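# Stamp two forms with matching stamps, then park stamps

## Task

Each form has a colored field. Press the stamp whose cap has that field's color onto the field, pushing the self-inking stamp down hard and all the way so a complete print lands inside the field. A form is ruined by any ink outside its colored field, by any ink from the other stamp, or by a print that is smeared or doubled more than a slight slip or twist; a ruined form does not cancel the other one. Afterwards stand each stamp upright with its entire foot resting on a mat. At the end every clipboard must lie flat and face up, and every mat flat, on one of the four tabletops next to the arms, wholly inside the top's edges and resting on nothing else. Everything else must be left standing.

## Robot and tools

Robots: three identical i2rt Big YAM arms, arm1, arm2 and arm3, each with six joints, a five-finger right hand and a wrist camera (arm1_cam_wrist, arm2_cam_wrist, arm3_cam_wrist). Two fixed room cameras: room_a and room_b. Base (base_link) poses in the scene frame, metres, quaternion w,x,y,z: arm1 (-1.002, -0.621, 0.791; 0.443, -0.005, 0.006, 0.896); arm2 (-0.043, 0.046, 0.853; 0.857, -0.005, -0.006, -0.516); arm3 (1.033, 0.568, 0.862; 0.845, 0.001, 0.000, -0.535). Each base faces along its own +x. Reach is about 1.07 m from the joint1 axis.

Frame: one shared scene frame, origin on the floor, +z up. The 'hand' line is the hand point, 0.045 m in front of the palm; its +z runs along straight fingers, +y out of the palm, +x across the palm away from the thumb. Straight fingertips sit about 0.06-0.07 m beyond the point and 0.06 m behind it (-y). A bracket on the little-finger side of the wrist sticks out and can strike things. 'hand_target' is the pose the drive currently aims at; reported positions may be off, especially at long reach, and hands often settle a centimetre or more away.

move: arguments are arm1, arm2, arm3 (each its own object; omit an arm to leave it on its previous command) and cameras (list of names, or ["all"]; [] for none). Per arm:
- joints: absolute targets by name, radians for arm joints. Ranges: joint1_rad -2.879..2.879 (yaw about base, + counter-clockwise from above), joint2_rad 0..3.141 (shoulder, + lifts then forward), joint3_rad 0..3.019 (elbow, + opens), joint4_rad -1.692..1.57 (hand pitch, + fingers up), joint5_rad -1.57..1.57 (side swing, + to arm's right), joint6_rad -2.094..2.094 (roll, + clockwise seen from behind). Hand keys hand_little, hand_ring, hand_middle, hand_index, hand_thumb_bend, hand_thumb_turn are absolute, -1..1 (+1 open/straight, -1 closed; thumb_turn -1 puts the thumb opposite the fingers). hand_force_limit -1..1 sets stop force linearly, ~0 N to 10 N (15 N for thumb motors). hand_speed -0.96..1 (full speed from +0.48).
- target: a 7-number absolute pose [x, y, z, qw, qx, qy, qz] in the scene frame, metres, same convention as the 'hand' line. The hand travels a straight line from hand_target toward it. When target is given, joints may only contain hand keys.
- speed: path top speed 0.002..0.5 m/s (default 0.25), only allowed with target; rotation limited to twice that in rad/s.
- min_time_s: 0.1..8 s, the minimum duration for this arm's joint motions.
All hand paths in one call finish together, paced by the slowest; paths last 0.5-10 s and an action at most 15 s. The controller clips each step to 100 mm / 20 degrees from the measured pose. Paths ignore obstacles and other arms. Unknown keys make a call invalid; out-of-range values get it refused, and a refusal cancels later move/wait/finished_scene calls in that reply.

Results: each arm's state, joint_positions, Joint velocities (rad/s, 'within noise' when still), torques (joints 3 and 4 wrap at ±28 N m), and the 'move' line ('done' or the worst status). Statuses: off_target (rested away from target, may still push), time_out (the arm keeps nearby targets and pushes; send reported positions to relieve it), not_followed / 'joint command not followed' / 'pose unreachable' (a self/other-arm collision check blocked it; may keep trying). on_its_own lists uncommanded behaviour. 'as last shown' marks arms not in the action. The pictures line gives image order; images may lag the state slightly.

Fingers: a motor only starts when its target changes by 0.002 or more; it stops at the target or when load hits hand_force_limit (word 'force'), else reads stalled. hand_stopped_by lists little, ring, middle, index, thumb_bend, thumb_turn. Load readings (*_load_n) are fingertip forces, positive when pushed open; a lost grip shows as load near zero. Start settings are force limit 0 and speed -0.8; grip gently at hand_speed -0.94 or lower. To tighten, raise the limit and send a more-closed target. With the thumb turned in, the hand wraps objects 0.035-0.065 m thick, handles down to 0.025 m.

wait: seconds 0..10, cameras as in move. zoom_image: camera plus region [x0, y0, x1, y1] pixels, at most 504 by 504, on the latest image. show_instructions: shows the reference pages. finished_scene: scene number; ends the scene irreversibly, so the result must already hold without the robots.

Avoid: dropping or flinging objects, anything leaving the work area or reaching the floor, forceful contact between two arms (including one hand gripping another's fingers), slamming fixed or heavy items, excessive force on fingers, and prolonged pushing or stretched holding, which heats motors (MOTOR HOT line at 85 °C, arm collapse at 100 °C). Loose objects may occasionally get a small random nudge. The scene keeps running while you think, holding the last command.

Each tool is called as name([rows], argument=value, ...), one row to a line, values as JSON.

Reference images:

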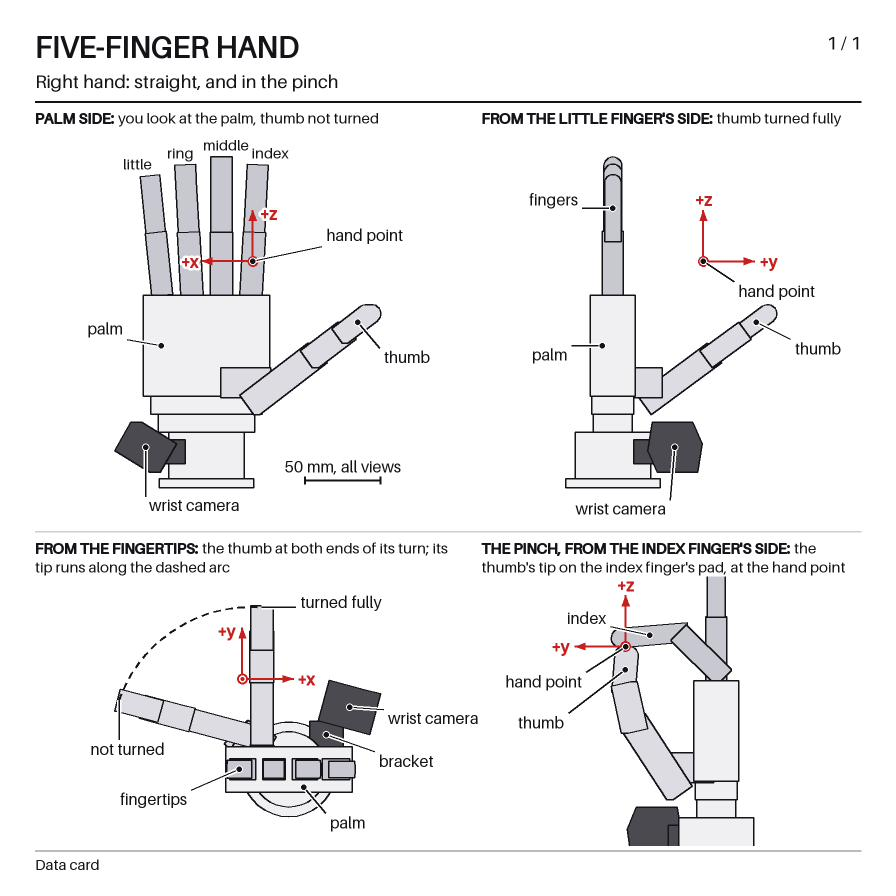

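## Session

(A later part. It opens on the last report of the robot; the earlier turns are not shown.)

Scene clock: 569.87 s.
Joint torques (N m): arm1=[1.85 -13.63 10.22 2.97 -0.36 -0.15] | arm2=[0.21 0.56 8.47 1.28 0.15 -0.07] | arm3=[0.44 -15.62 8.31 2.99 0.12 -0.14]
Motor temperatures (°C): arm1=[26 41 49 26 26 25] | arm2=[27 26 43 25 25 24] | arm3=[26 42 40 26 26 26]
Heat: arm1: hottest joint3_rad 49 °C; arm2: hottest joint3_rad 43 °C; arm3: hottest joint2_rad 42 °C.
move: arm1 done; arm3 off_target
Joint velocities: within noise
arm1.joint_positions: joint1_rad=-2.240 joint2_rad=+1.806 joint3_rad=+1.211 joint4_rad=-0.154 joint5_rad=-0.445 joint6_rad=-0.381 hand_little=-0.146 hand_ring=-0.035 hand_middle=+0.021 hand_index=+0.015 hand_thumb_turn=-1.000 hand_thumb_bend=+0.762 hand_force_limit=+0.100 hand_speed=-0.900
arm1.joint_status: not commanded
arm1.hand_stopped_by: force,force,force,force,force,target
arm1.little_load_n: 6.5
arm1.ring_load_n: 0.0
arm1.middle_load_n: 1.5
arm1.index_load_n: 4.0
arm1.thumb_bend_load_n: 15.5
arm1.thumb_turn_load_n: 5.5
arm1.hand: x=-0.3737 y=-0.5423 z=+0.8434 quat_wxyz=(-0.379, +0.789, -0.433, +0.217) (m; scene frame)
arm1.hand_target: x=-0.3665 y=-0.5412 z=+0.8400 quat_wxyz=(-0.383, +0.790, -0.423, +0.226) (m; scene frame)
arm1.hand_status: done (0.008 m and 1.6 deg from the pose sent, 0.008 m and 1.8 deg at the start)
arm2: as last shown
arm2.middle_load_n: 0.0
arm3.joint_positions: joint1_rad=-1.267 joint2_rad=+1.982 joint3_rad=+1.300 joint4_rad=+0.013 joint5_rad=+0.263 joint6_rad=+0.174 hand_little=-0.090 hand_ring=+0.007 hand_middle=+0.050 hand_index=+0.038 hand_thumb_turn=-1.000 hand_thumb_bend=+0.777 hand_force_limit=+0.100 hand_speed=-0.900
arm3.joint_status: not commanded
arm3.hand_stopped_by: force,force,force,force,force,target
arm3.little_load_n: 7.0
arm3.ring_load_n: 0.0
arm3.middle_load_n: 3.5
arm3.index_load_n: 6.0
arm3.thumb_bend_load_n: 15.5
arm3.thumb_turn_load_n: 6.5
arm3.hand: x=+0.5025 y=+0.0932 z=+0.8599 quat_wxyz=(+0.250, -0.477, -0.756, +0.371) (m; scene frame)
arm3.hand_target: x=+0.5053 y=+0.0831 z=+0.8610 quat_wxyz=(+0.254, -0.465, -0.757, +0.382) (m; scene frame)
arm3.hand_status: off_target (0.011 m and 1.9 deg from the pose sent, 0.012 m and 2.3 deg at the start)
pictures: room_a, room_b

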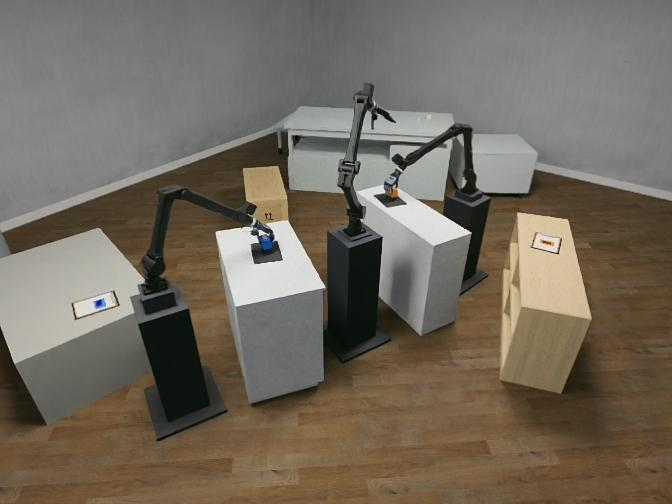

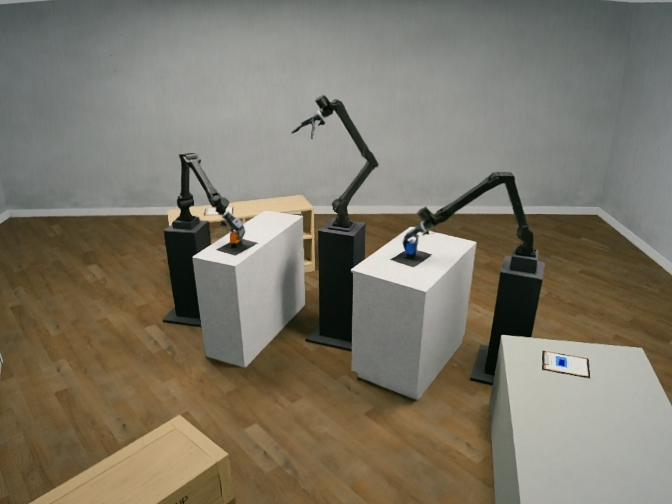

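move(arm1={"joints":{"hand_little":0.2,"hand_ring":0.2,"hand_middle":0.2,"hand_index":0.2,"hand_thumb_bend":0.9,"hand_speed":-0.85}}, arm3={"joints":{"hand_little":0.2,"hand_ring":0.2,"hand_middle":0.2,"hand_index":0.2,"hand_thumb_bend":0.9,"hand_speed":-0.85}}, cameras=[])

move(arm1={"joints":{"hand_little":0.6,"hand_ring":0.6,"hand_middle":0.6,"hand_index":0.6,"hand_thumb_bend":0.99,"hand_speed":-0.8}}, arm3={"joints":{"hand_little":0.6,"hand_ring":0.6,"hand_middle":0.6,"hand_index":0.6,"hand_thumb_bend":0.99,"hand_speed":-0.8}}, cameras=["room_a","room_b"])

zoom_image(camera="room_a", region=[220, 210, 320, 280])

zoom_image(camera="room_b", region=[200, 190, 280, 260])

Scene clock: 572.87 s.
Joint torques (N m): arm1=[1.9 -13.74 10.24 2.59 -0.36 -0.14] | arm2=[0.15 0.56 8.47 1.28 0.15 -0.07] | arm3=[0.38 -15.79 8.35 2.62 0.09 -0.14]
Motor temperatures (°C): arm1=[26 41 49 26 25 25] | arm2=[27 26 43 25 25 24] | arm3=[26 42 40 26 26 26]
Heat: arm1: hottest joint3_rad 49 °C; arm2: hottest joint3_rad 43 °C; arm3: hottest joint2_rad 42 °C.
move: arm1 done; arm3 done
Joint velocities: within noise
arm1.joint_positions: joint1_rad=-2.240 joint2_rad=+1.806 joint3_rad=+1.211 joint4_rad=-0.144 joint5_rad=-0.445 joint6_rad=-0.382 hand_little=+0.200 hand_ring=+0.200 hand_middle=+0.200 hand_index=+0.200 hand_thumb_turn=-1.000 hand_thumb_bend=+0.900 hand_force_limit=+0.100 hand_speed=-0.850
arm1.joint_status: all done
arm1.hand_stopped_by: target,target,target,target,target,target
arm1.little_load_n: 0.5
arm1.ring_load_n: 0.0
arm1.middle_load_n: 0.0
arm1.index_load_n: 0.0
arm1.thumb_bend_load_n: 0.0
arm1.thumb_turn_load_n: 0.0
arm1.hand: x=-0.3716 y=-0.5424 z=+0.8445 quat_wxyz=(-0.381, +0.788, -0.430, +0.221) (m; scene frame)
arm1.hand_target: x=-0.3665 y=-0.5412 z=+0.8402 quat_wxyz=(-0.383, +0.790, -0.423, +0.226) (m; scene frame)
arm1.hand_status: not commanded
arm2: as last shown
arm3.joint_positions: joint1_rad=-1.267 joint2_rad=+1.982 joint3_rad=+1.300 joint4_rad=+0.021 joint5_rad=+0.263 joint6_rad=+0.174 hand_little=+0.200 hand_ring=+0.200 hand_middle=+0.200 hand_index=+0.200 hand_thumb_turn=-1.000 hand_thumb_bend=+0.900 hand_force_limit=+0.100 hand_speed=-0.850
arm3.joint_status: all done
arm3.hand_stopped_by: target,target,target,target,target,target
arm3.little_load_n: 0.0
arm3.ring_load_n: 0.0
arm3.middle_load_n: 0.0
arm3.index_load_n: 0.0
arm3.thumb_bend_load_n: -0.5
arm3.thumb_turn_load_n: 0.0
arm3.hand: x=+0.5012 y=+0.0923 z=+0.8608 quat_wxyz=(+0.251, -0.477, -0.755, +0.374) (m; scene frame)
arm3.hand_target: x=+0.5053 y=+0.0831 z=+0.8610 quat_wxyz=(+0.254, -0.465, -0.757, +0.382) (m; scene frame)
arm3.hand_status: not commanded
pictures: none
No camera images: "cameras" was empty.

Scene clock: 574.07 s.
Joint torques (N m): arm1=[1.85 -13.68 10.26 2.58 -0.36 -0.13] | arm2=[0.15 0.56 8.47 1.28 0.15 -0.07] | arm3=[0.44 -15.62 8.31 2.63 0.09 -0.14]
Motor temperatures (°C): arm1=[26 41 49 26 25 25] | arm2=[27 26 43 25 25 24] | arm3=[26 42 40 26 26 26]
Heat: arm1: hottest joint3_rad 49 °C; arm2: hottest joint3_rad 43 °C; arm3: hottest joint2_rad 42 °C.
move: arm1 done; arm3 done
Joint velocities: within noise
arm1.joint_positions: joint1_rad=-2.240 joint2_rad=+1.806 joint3_rad=+1.211 joint4_rad=-0.144 joint5_rad=-0.445 joint6_rad=-0.383 hand_little=+0.600 hand_ring=+0.600 hand_middle=+0.600 hand_index=+0.600 hand_thumb_turn=-1.000 hand_thumb_bend=+0.990 hand_force_limit=+0.100 hand_speed=-0.800
arm1.joint_status: all done
arm1.hand_stopped_by: target,target,target,target,target,target
arm1.little_load_n: 0.0
arm1.ring_load_n: 0.0
arm1.middle_load_n: 0.0
arm1.index_load_n: 0.0
arm1.thumb_bend_load_n: 0.0
arm1.thumb_turn_load_n: 0.0
arm1.hand: x=-0.3716 y=-0.5424 z=+0.8445 quat_wxyz=(-0.381, +0.788, -0.430, +0.221) (m; scene frame)
arm1.hand_target: x=-0.3665 y=-0.5412 z=+0.8402 quat_wxyz=(-0.383, +0.790, -0.423, +0.226) (m; scene frame)
arm1.hand_status: not commanded
arm2: as last shown
arm3.joint_positions: joint1_rad=-1.267 joint2_rad=+1.982 joint3_rad=+1.300 joint4_rad=+0.021 joint5_rad=+0.263 joint6_rad=+0.174 hand_little=+0.600 hand_ring=+0.600 hand_middle=+0.600 hand_index=+0.600 hand_thumb_turn=-1.000 hand_thumb_bend=+0.990 hand_force_limit=+0.100 hand_speed=-0.800
arm3.joint_status: all done
arm3.hand_stopped_by: target,target,target,target,target,target
arm3.little_load_n: 0.0
arm3.ring_load_n: 0.0
arm3.middle_load_n: 0.0
arm3.index_load_n: 0.0
arm3.thumb_bend_load_n: 0.0
arm3.thumb_turn_load_n: 0.0
arm3.hand: x=+0.5012 y=+0.0923 z=+0.8608 quat_wxyz=(+0.251, -0.477, -0.755, +0.374) (m; scene frame)
arm3.hand_target: x=+0.5053 y=+0.0831 z=+0.8610 quat_wxyz=(+0.254, -0.465, -0.757, +0.382) (m; scene frame)
arm3.hand_status: not commanded
pictures: room_a, room_b

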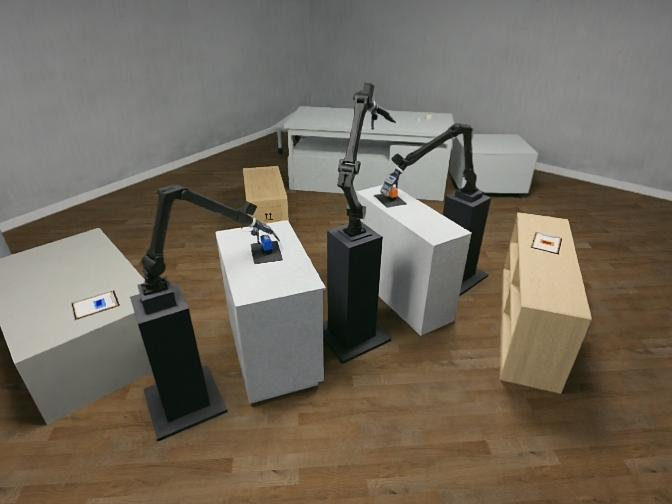

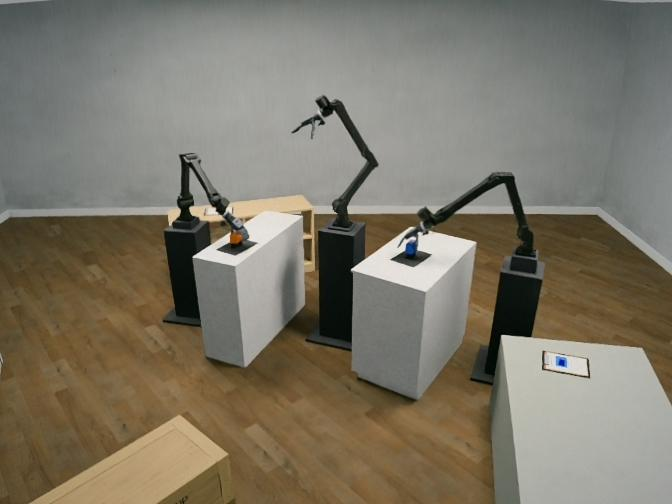

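Scaled by 5.040 from the camera's 672x504 image, which has a finer 960x720 frame.

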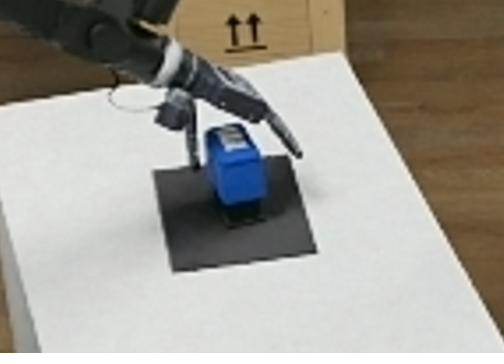

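Scaled by 6.300 from the camera's 672x504 image, which has a finer 960x720 frame.

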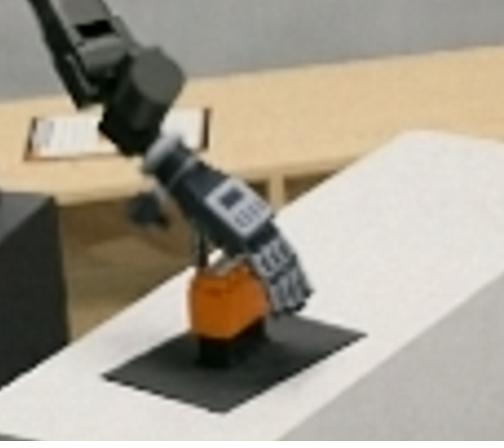

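move(arm1={"target":[-0.3605,-0.5404,0.90,-0.383,0.790,-0.423,0.226],"speed":0.08,"joints":{"hand_little":0.8,"hand_ring":0.8,"hand_middle":0.8,"hand_index":0.8}}, arm3={"target":[0.5005,0.079,0.92,0.254,-0.465,-0.757,0.382],"speed":0.08,"joints":{"hand_little":0.8,"hand_ring":0.8,"hand_middle":0.8,"hand_index":0.8}}, cameras=["room_a","room_b"])

zoom_image(camera="room_a", region=[220, 210, 320, 280])

zoom_image(camera="room_b", region=[200, 190, 280, 260])

Scene clock: 576.57 s.
Joint torques (N m): arm1=[1.9 -15.91 14.89 1.11 -0.38 -0.12] | arm2=[0.15 0.5 8.46 1.28 0.15 -0.08] | arm3=[0.5 -17.03 13.49 0.98 0.09 -0.14]
Motor temperatures (°C): arm1=[26 41 49 26 25 25] | arm2=[27 26 43 25 25 24] | arm3=[26 42 40 26 26 26]
Heat: arm1: hottest joint3_rad 49 °C; arm2: hottest joint3_rad 43 °C; arm3: hottest joint2_rad 42 °C.
move: arm1 off_target; arm3 off_target
Joint velocities: within noise
arm1.joint_positions: joint1_rad=-2.240 joint2_rad=+1.767 joint3_rad=+1.246 joint4_rad=-0.262 joint5_rad=-0.445 joint6_rad=-0.383 hand_little=+0.800 hand_ring=+0.800 hand_middle=+0.800 hand_index=+0.800 hand_thumb_turn=-1.000 hand_thumb_bend=+0.990 hand_force_limit=+0.100 hand_speed=-0.800
arm1.joint_status: all done
arm1.hand_stopped_by: target,target,target,target,target,target
arm1.little_load_n: -0.5
arm1.ring_load_n: 0.0
arm1.middle_load_n: 0.0
arm1.index_load_n: 0.0
arm1.thumb_bend_load_n: 0.0
arm1.thumb_turn_load_n: 0.0
arm1.hand: x=-0.3800 y=-0.5419 z=+0.8685 quat_wxyz=(-0.372, +0.793, -0.439, +0.203) (m; scene frame)
arm1.hand_target: x=-0.3621 y=-0.5405 z=+0.9002 quat_wxyz=(-0.383, +0.790, -0.423, +0.226) (m; scene frame)
arm1.hand_status: off_target (0.037 m and 3.4 deg from the pose sent, 0.057 m and 1.0 deg at the start)
arm2: as last shown
arm3.joint_positions: joint1_rad=-1.267 joint2_rad=+1.924 joint3_rad=+1.300 joint4_rad=-0.079 joint5_rad=+0.263 joint6_rad=+0.174 hand_little=+0.800 hand_ring=+0.800 hand_middle=+0.800 hand_index=+0.800 hand_thumb_turn=-1.000 hand_thumb_bend=+0.990 hand_force_limit=+0.100 hand_speed=-0.800
arm3.joint_status: all done
arm3.hand_stopped_by: target,target,target,target,target,target
arm3.little_load_n: 0.0
arm3.ring_load_n: 0.0
arm3.middle_load_n: 0.0
arm3.index_load_n: 0.0
arm3.thumb_bend_load_n: 0.0
arm3.thumb_turn_load_n: 0.0
arm3.hand: x=+0.5118 y=+0.1019 z=+0.8829 quat_wxyz=(+0.247, -0.479, -0.764, +0.356) (m; scene frame)
arm3.hand_target: x=+0.5021 y=+0.0802 z=+0.9206 quat_wxyz=(+0.254, -0.465, -0.757, +0.383) (m; scene frame)
arm3.hand_status: off_target (0.045 m and 3.6 deg from the pose sent, 0.061 m and 1.7 deg at the start)
pictures: room_a, room_b

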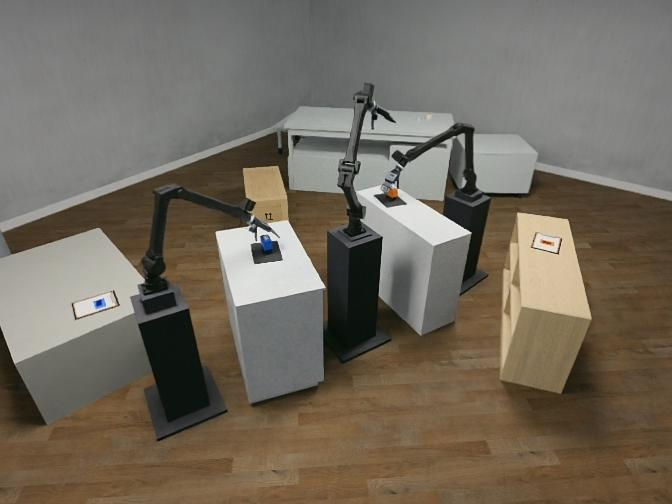

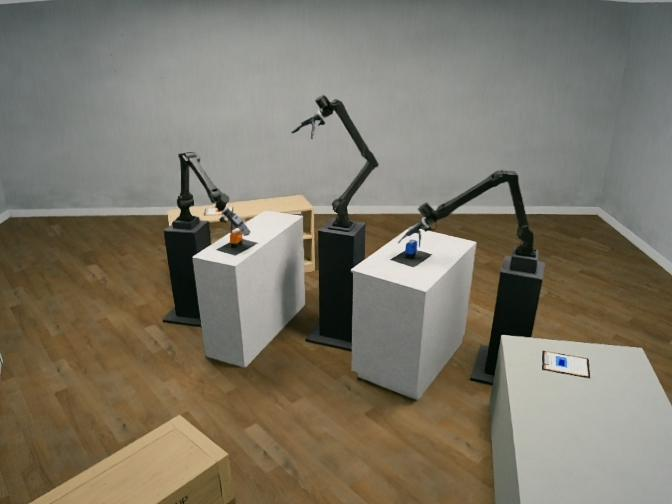

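Scaled by 5.040 from the camera's 672x504 image, which has a finer 960x720 frame.

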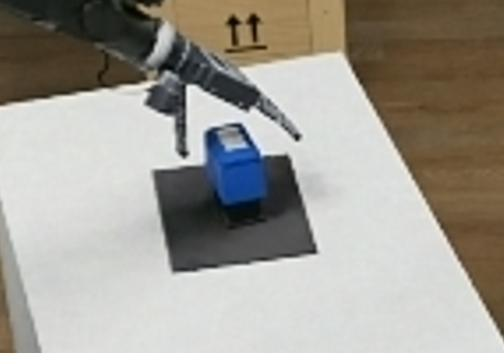

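Scaled by 6.300 from the camera's 672x504 image, which has a finer 960x720 frame.

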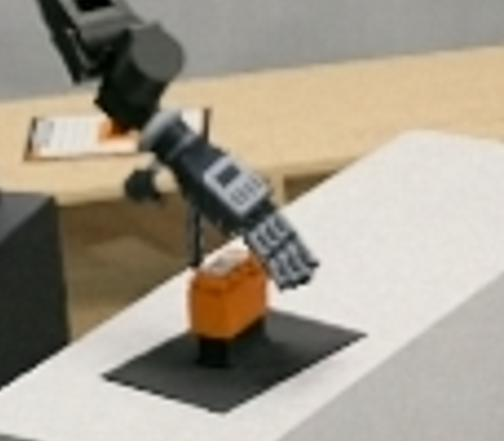

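move(arm1={"target":[-0.3615,-0.5405,0.98,-0.383,0.790,-0.423,0.226],"speed":0.1}, arm3={"target":[0.502,0.081,1.00,0.254,-0.465,-0.757,0.383],"speed":0.1}, cameras=["room_a","room_b"])

zoom_image(camera="room_a", region=[360, 170, 430, 230])

zoom_image(camera="room_b", region=[370, 210, 450, 280])

Scene clock: 579.03 s.
Joint torques (N m): arm1=[1.79 -15.97 16.23 1.09 -0.46 -0.13] | arm2=[0.21 0.56 8.47 1.26 0.15 -0.07] | arm3=[0.5 -16.38 15.09 1.02 0.03 -0.15]
Motor temperatures (°C): arm1=[26 41 49 26 25 25] | arm2=[27 26 43 25 25 24] | arm3=[26 42 41 26 26 26]
Heat: arm1: hottest joint3_rad 49 °C; arm2: hottest joint3_rad 43 °C; arm3: hottest joint2_rad 42 °C.
move: arm1 off_target; arm3 off_target
Joint velocities: within noise
arm1.joint_positions: joint1_rad=-2.240 joint2_rad=+1.696 joint3_rad=+1.362 joint4_rad=-0.461 joint5_rad=-0.445 joint6_rad=-0.384 hand_little=+0.800 hand_ring=+0.800 hand_middle=+0.800 hand_index=+0.800 hand_thumb_turn=-1.000 hand_thumb_bend=+0.990 hand_force_limit=+0.100 hand_speed=-0.800
arm1.joint_status: not commanded
arm1.hand_stopped_by: target,target,target,target,target,target
arm1.little_load_n: 0.0
arm1.ring_load_n: 0.0
arm1.middle_load_n: 0.0
arm1.index_load_n: 0.0
arm1.thumb_bend_load_n: 0.0
arm1.thumb_turn_load_n: 0.0
arm1.hand: x=-0.3790 y=-0.5409 z=+0.9414 quat_wxyz=(-0.369, +0.794, -0.440, +0.199) (m; scene frame)
arm1.hand_target: x=-0.3635 y=-0.5406 z=+0.9800 quat_wxyz=(-0.383, +0.790, -0.423, +0.226) (m; scene frame)
arm1.hand_status: off_target (0.042 m and 4.0 deg from the pose sent, 0.113 m and 3.4 deg at the start)
arm2.joint_positions: joint1_rad=-0.922 joint2_rad=+0.896 joint3_rad=+1.921 joint4_rad=-1.591 joint5_rad=+0.442 joint6_rad=+0.342 hand_little=+0.800 hand_ring=+0.800 hand_middle=+0.800 hand_index=+0.800 hand_thumb_turn=-1.000 hand_thumb_bend=+0.990 hand_force_limit=+0.100 hand_speed=-0.800
arm2.joint_status: not commanded
arm2.hand_stopped_by: target,target,target,target,target,target
arm2.little_load_n: 0.0
arm2.ring_load_n: 0.0
arm2.middle_load_n: 0.0
arm2.index_load_n: 0.0
arm2.thumb_bend_load_n: 0.0
arm2.thumb_turn_load_n: 0.0
arm2.hand: x=-0.1821 y=-0.1465 z=+1.4664 quat_wxyz=(+0.209, -0.424, -0.749, +0.465) (m; scene frame)
arm2.hand_target: x=-0.1800 y=-0.1431 z=+1.4752 quat_wxyz=(+0.207, -0.423, -0.745, +0.472) (m; scene frame)
arm2.hand_status: not commanded
arm3.joint_positions: joint1_rad=-1.267 joint2_rad=+1.822 joint3_rad=+1.373 joint4_rad=-0.259 joint5_rad=+0.263 joint6_rad=+0.174 hand_little=+0.800 hand_ring=+0.800 hand_middle=+0.800 hand_index=+0.800 hand_thumb_turn=-1.000 hand_thumb_bend=+0.990 hand_force_limit=+0.100 hand_speed=-0.800
arm3.joint_status: not commanded
arm3.hand_stopped_by: target,target,target,target,target,target
arm3.little_load_n: 0.0
arm3.ring_load_n: 0.0
arm3.middle_load_n: 0.0
arm3.index_load_n: 0.0
arm3.thumb_bend_load_n: 0.0
arm3.thumb_turn_load_n: 0.0
arm3.hand: x=+0.5131 y=+0.1030 z=+0.9579 quat_wxyz=(+0.246, -0.479, -0.765, +0.354) (m; scene frame)
arm3.hand_target: x=+0.5040 y=+0.0826 z=+1.0007 quat_wxyz=(+0.254, -0.465, -0.756, +0.384) (m; scene frame)
arm3.hand_status: off_target (0.049 m and 3.9 deg from the pose sent, 0.119 m and 3.7 deg at the start)
pictures: room_a, room_b

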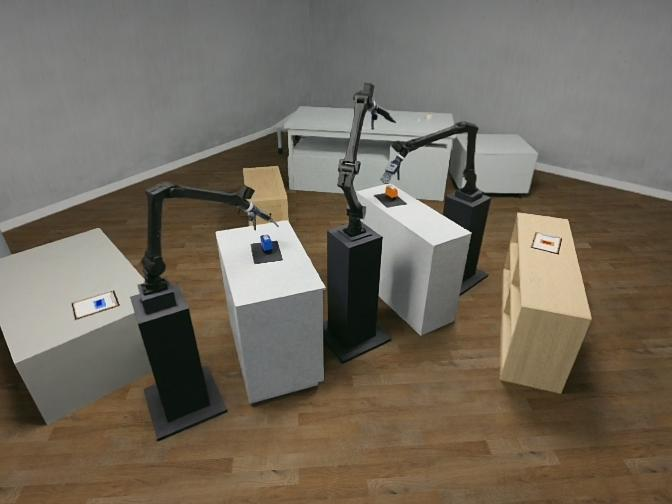

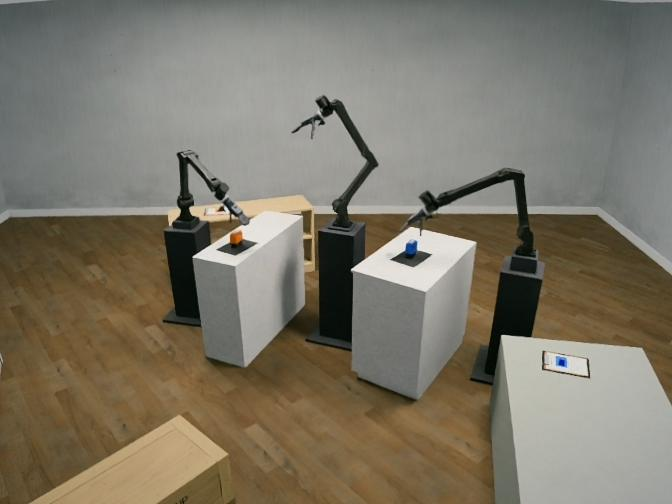

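Scaled by 7.200 from the camera's 672x504 image, which has a finer 960x720 frame.

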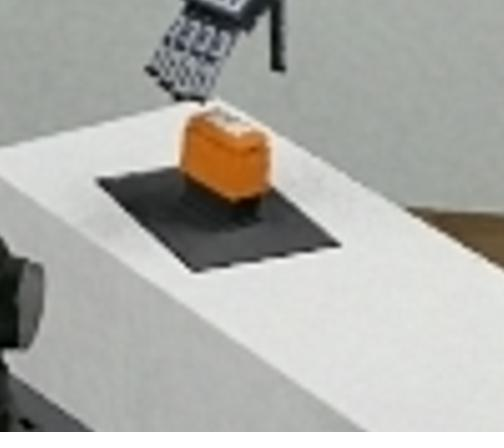

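Scaled by 6.300 from the camera's 672x504 image, which has a finer 960x720 frame.

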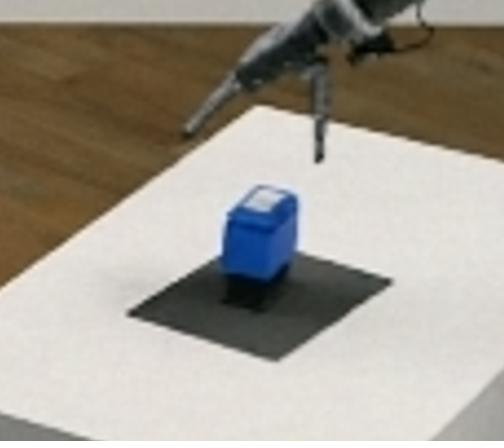

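move(arm1={"joints":{"joint2_rad":1.4,"joint3_rad":1.75,"joint4_rad":-1.02},"min_time_s":2.5}, arm3={"joints":{"joint2_rad":1.4,"joint3_rad":1.75,"joint4_rad":-1.02},"min_time_s":2.5}, cameras=["room_a","room_b"])

zoom_image(camera="room_a", region=[360, 170, 430, 230])

zoom_image(camera="room_a", region=[220, 220, 320, 280])

Scene clock: 584.03 s.
Joint torques (N m): arm1=[1.85 -11.46 16.31 1.2 -0.43 -0.14] | arm2=[0.21 0.62 8.49 1.28 0.15 -0.07] | arm3=[0.38 -10.58 15.54 0.95 0.04 -0.16]
Motor temperatures (°C): arm1=[26 41 51 26 25 25] | arm2=[27 26 43 25 25 24] | arm3=[26 42 42 26 26 26]
Heat: arm1: hottest joint3_rad 51 °C; arm2: hottest joint3_rad 43 °C; arm3: hottest joint2_rad 42 °C.
move: arm1 done; arm3 done
Joint velocities: within noise
arm1.joint_positions: joint1_rad=-2.240 joint2_rad=+1.412 joint3_rad=+1.696 joint4_rad=-1.008 joint5_rad=-0.445 joint6_rad=-0.384 hand_little=+0.800 hand_ring=+0.800 hand_middle=+0.800 hand_index=+0.800 hand_thumb_turn=-1.000 hand_thumb_bend=+0.990 hand_force_limit=+0.100 hand_speed=-0.800
arm1.joint_status: all done
arm1.hand_stopped_by: target,target,target,target,target,target
arm1.little_load_n: 0.0
arm1.ring_load_n: -0.5
arm1.middle_load_n: 0.0
arm1.index_load_n: -0.5
arm1.thumb_bend_load_n: 0.0
arm1.thumb_turn_load_n: 0.0
arm1.hand: x=-0.4662 y=-0.5357 z=+1.2001 quat_wxyz=(-0.384, +0.787, -0.427, +0.227) (m; scene frame)
arm1.hand_target: x=-0.4672 y=-0.5353 z=+1.2318 quat_wxyz=(-0.395, +0.783, -0.411, +0.250) (m; scene frame)
arm1.hand_status: not commanded
arm2: as last shown
arm3.joint_positions: joint1_rad=-1.267 joint2_rad=+1.406 joint3_rad=+1.687 joint4_rad=-1.008 joint5_rad=+0.263 joint6_rad=+0.174 hand_little=+0.800 hand_ring=+0.800 hand_middle=+0.800 hand_index=+0.800 hand_thumb_turn=-1.000 hand_thumb_bend=+0.990 hand_force_limit=+0.100 hand_speed=-0.800
arm3.joint_status: all done
arm3.hand_stopped_by: target,target,target,target,target,target
arm3.little_load_n: 0.0
arm3.ring_load_n: 0.0
arm3.middle_load_n: 0.0
arm3.index_load_n: -0.5
arm3.thumb_bend_load_n: 0.0
arm3.thumb_turn_load_n: 0.0
arm3.hand: x=+0.6130 y=+0.1949 z=+1.2613 quat_wxyz=(+0.244, -0.480, -0.769, +0.346) (m; scene frame)
arm3.hand_target: x=+0.6166 y=+0.1890 z=+1.2956 quat_wxyz=(+0.250, -0.466, -0.763, +0.370) (m; scene frame)
arm3.hand_status: not commanded
pictures: room_a, room_b

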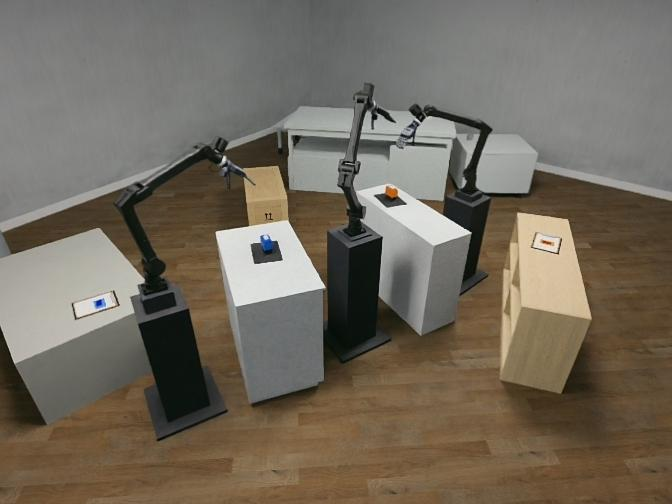

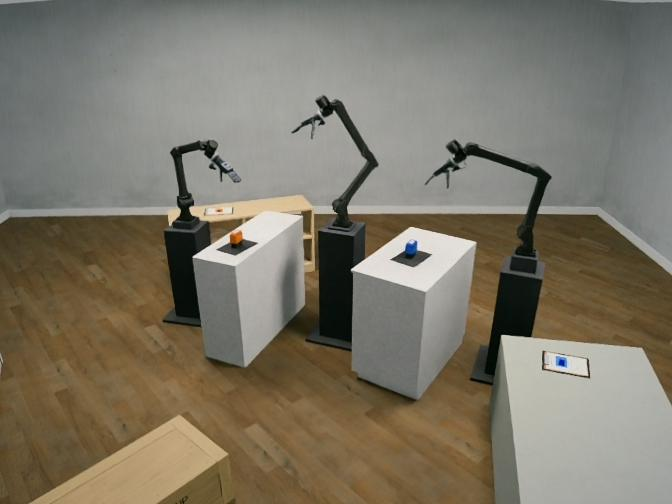

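Scaled by 7.200 from the camera's 672x504 image, which has a finer 960x720 frame.

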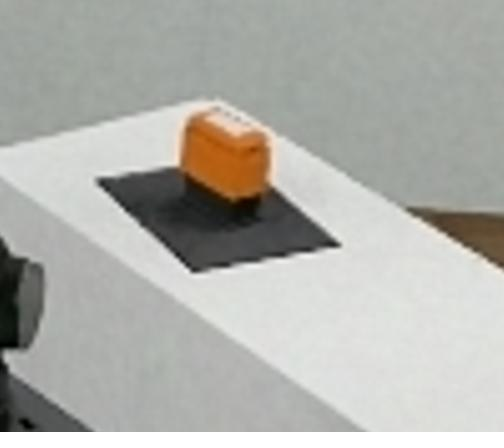

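Scaled by 5.040 from the camera's 672x504 image, which has a finer 960x720 frame.

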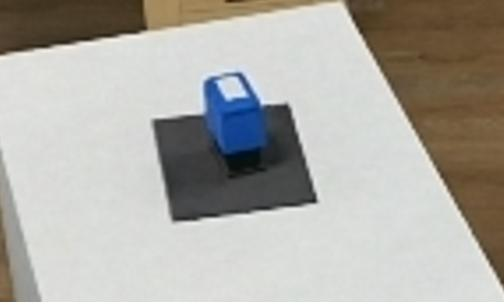

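finished_scene(scene=2)

The scene is finished: the task was done.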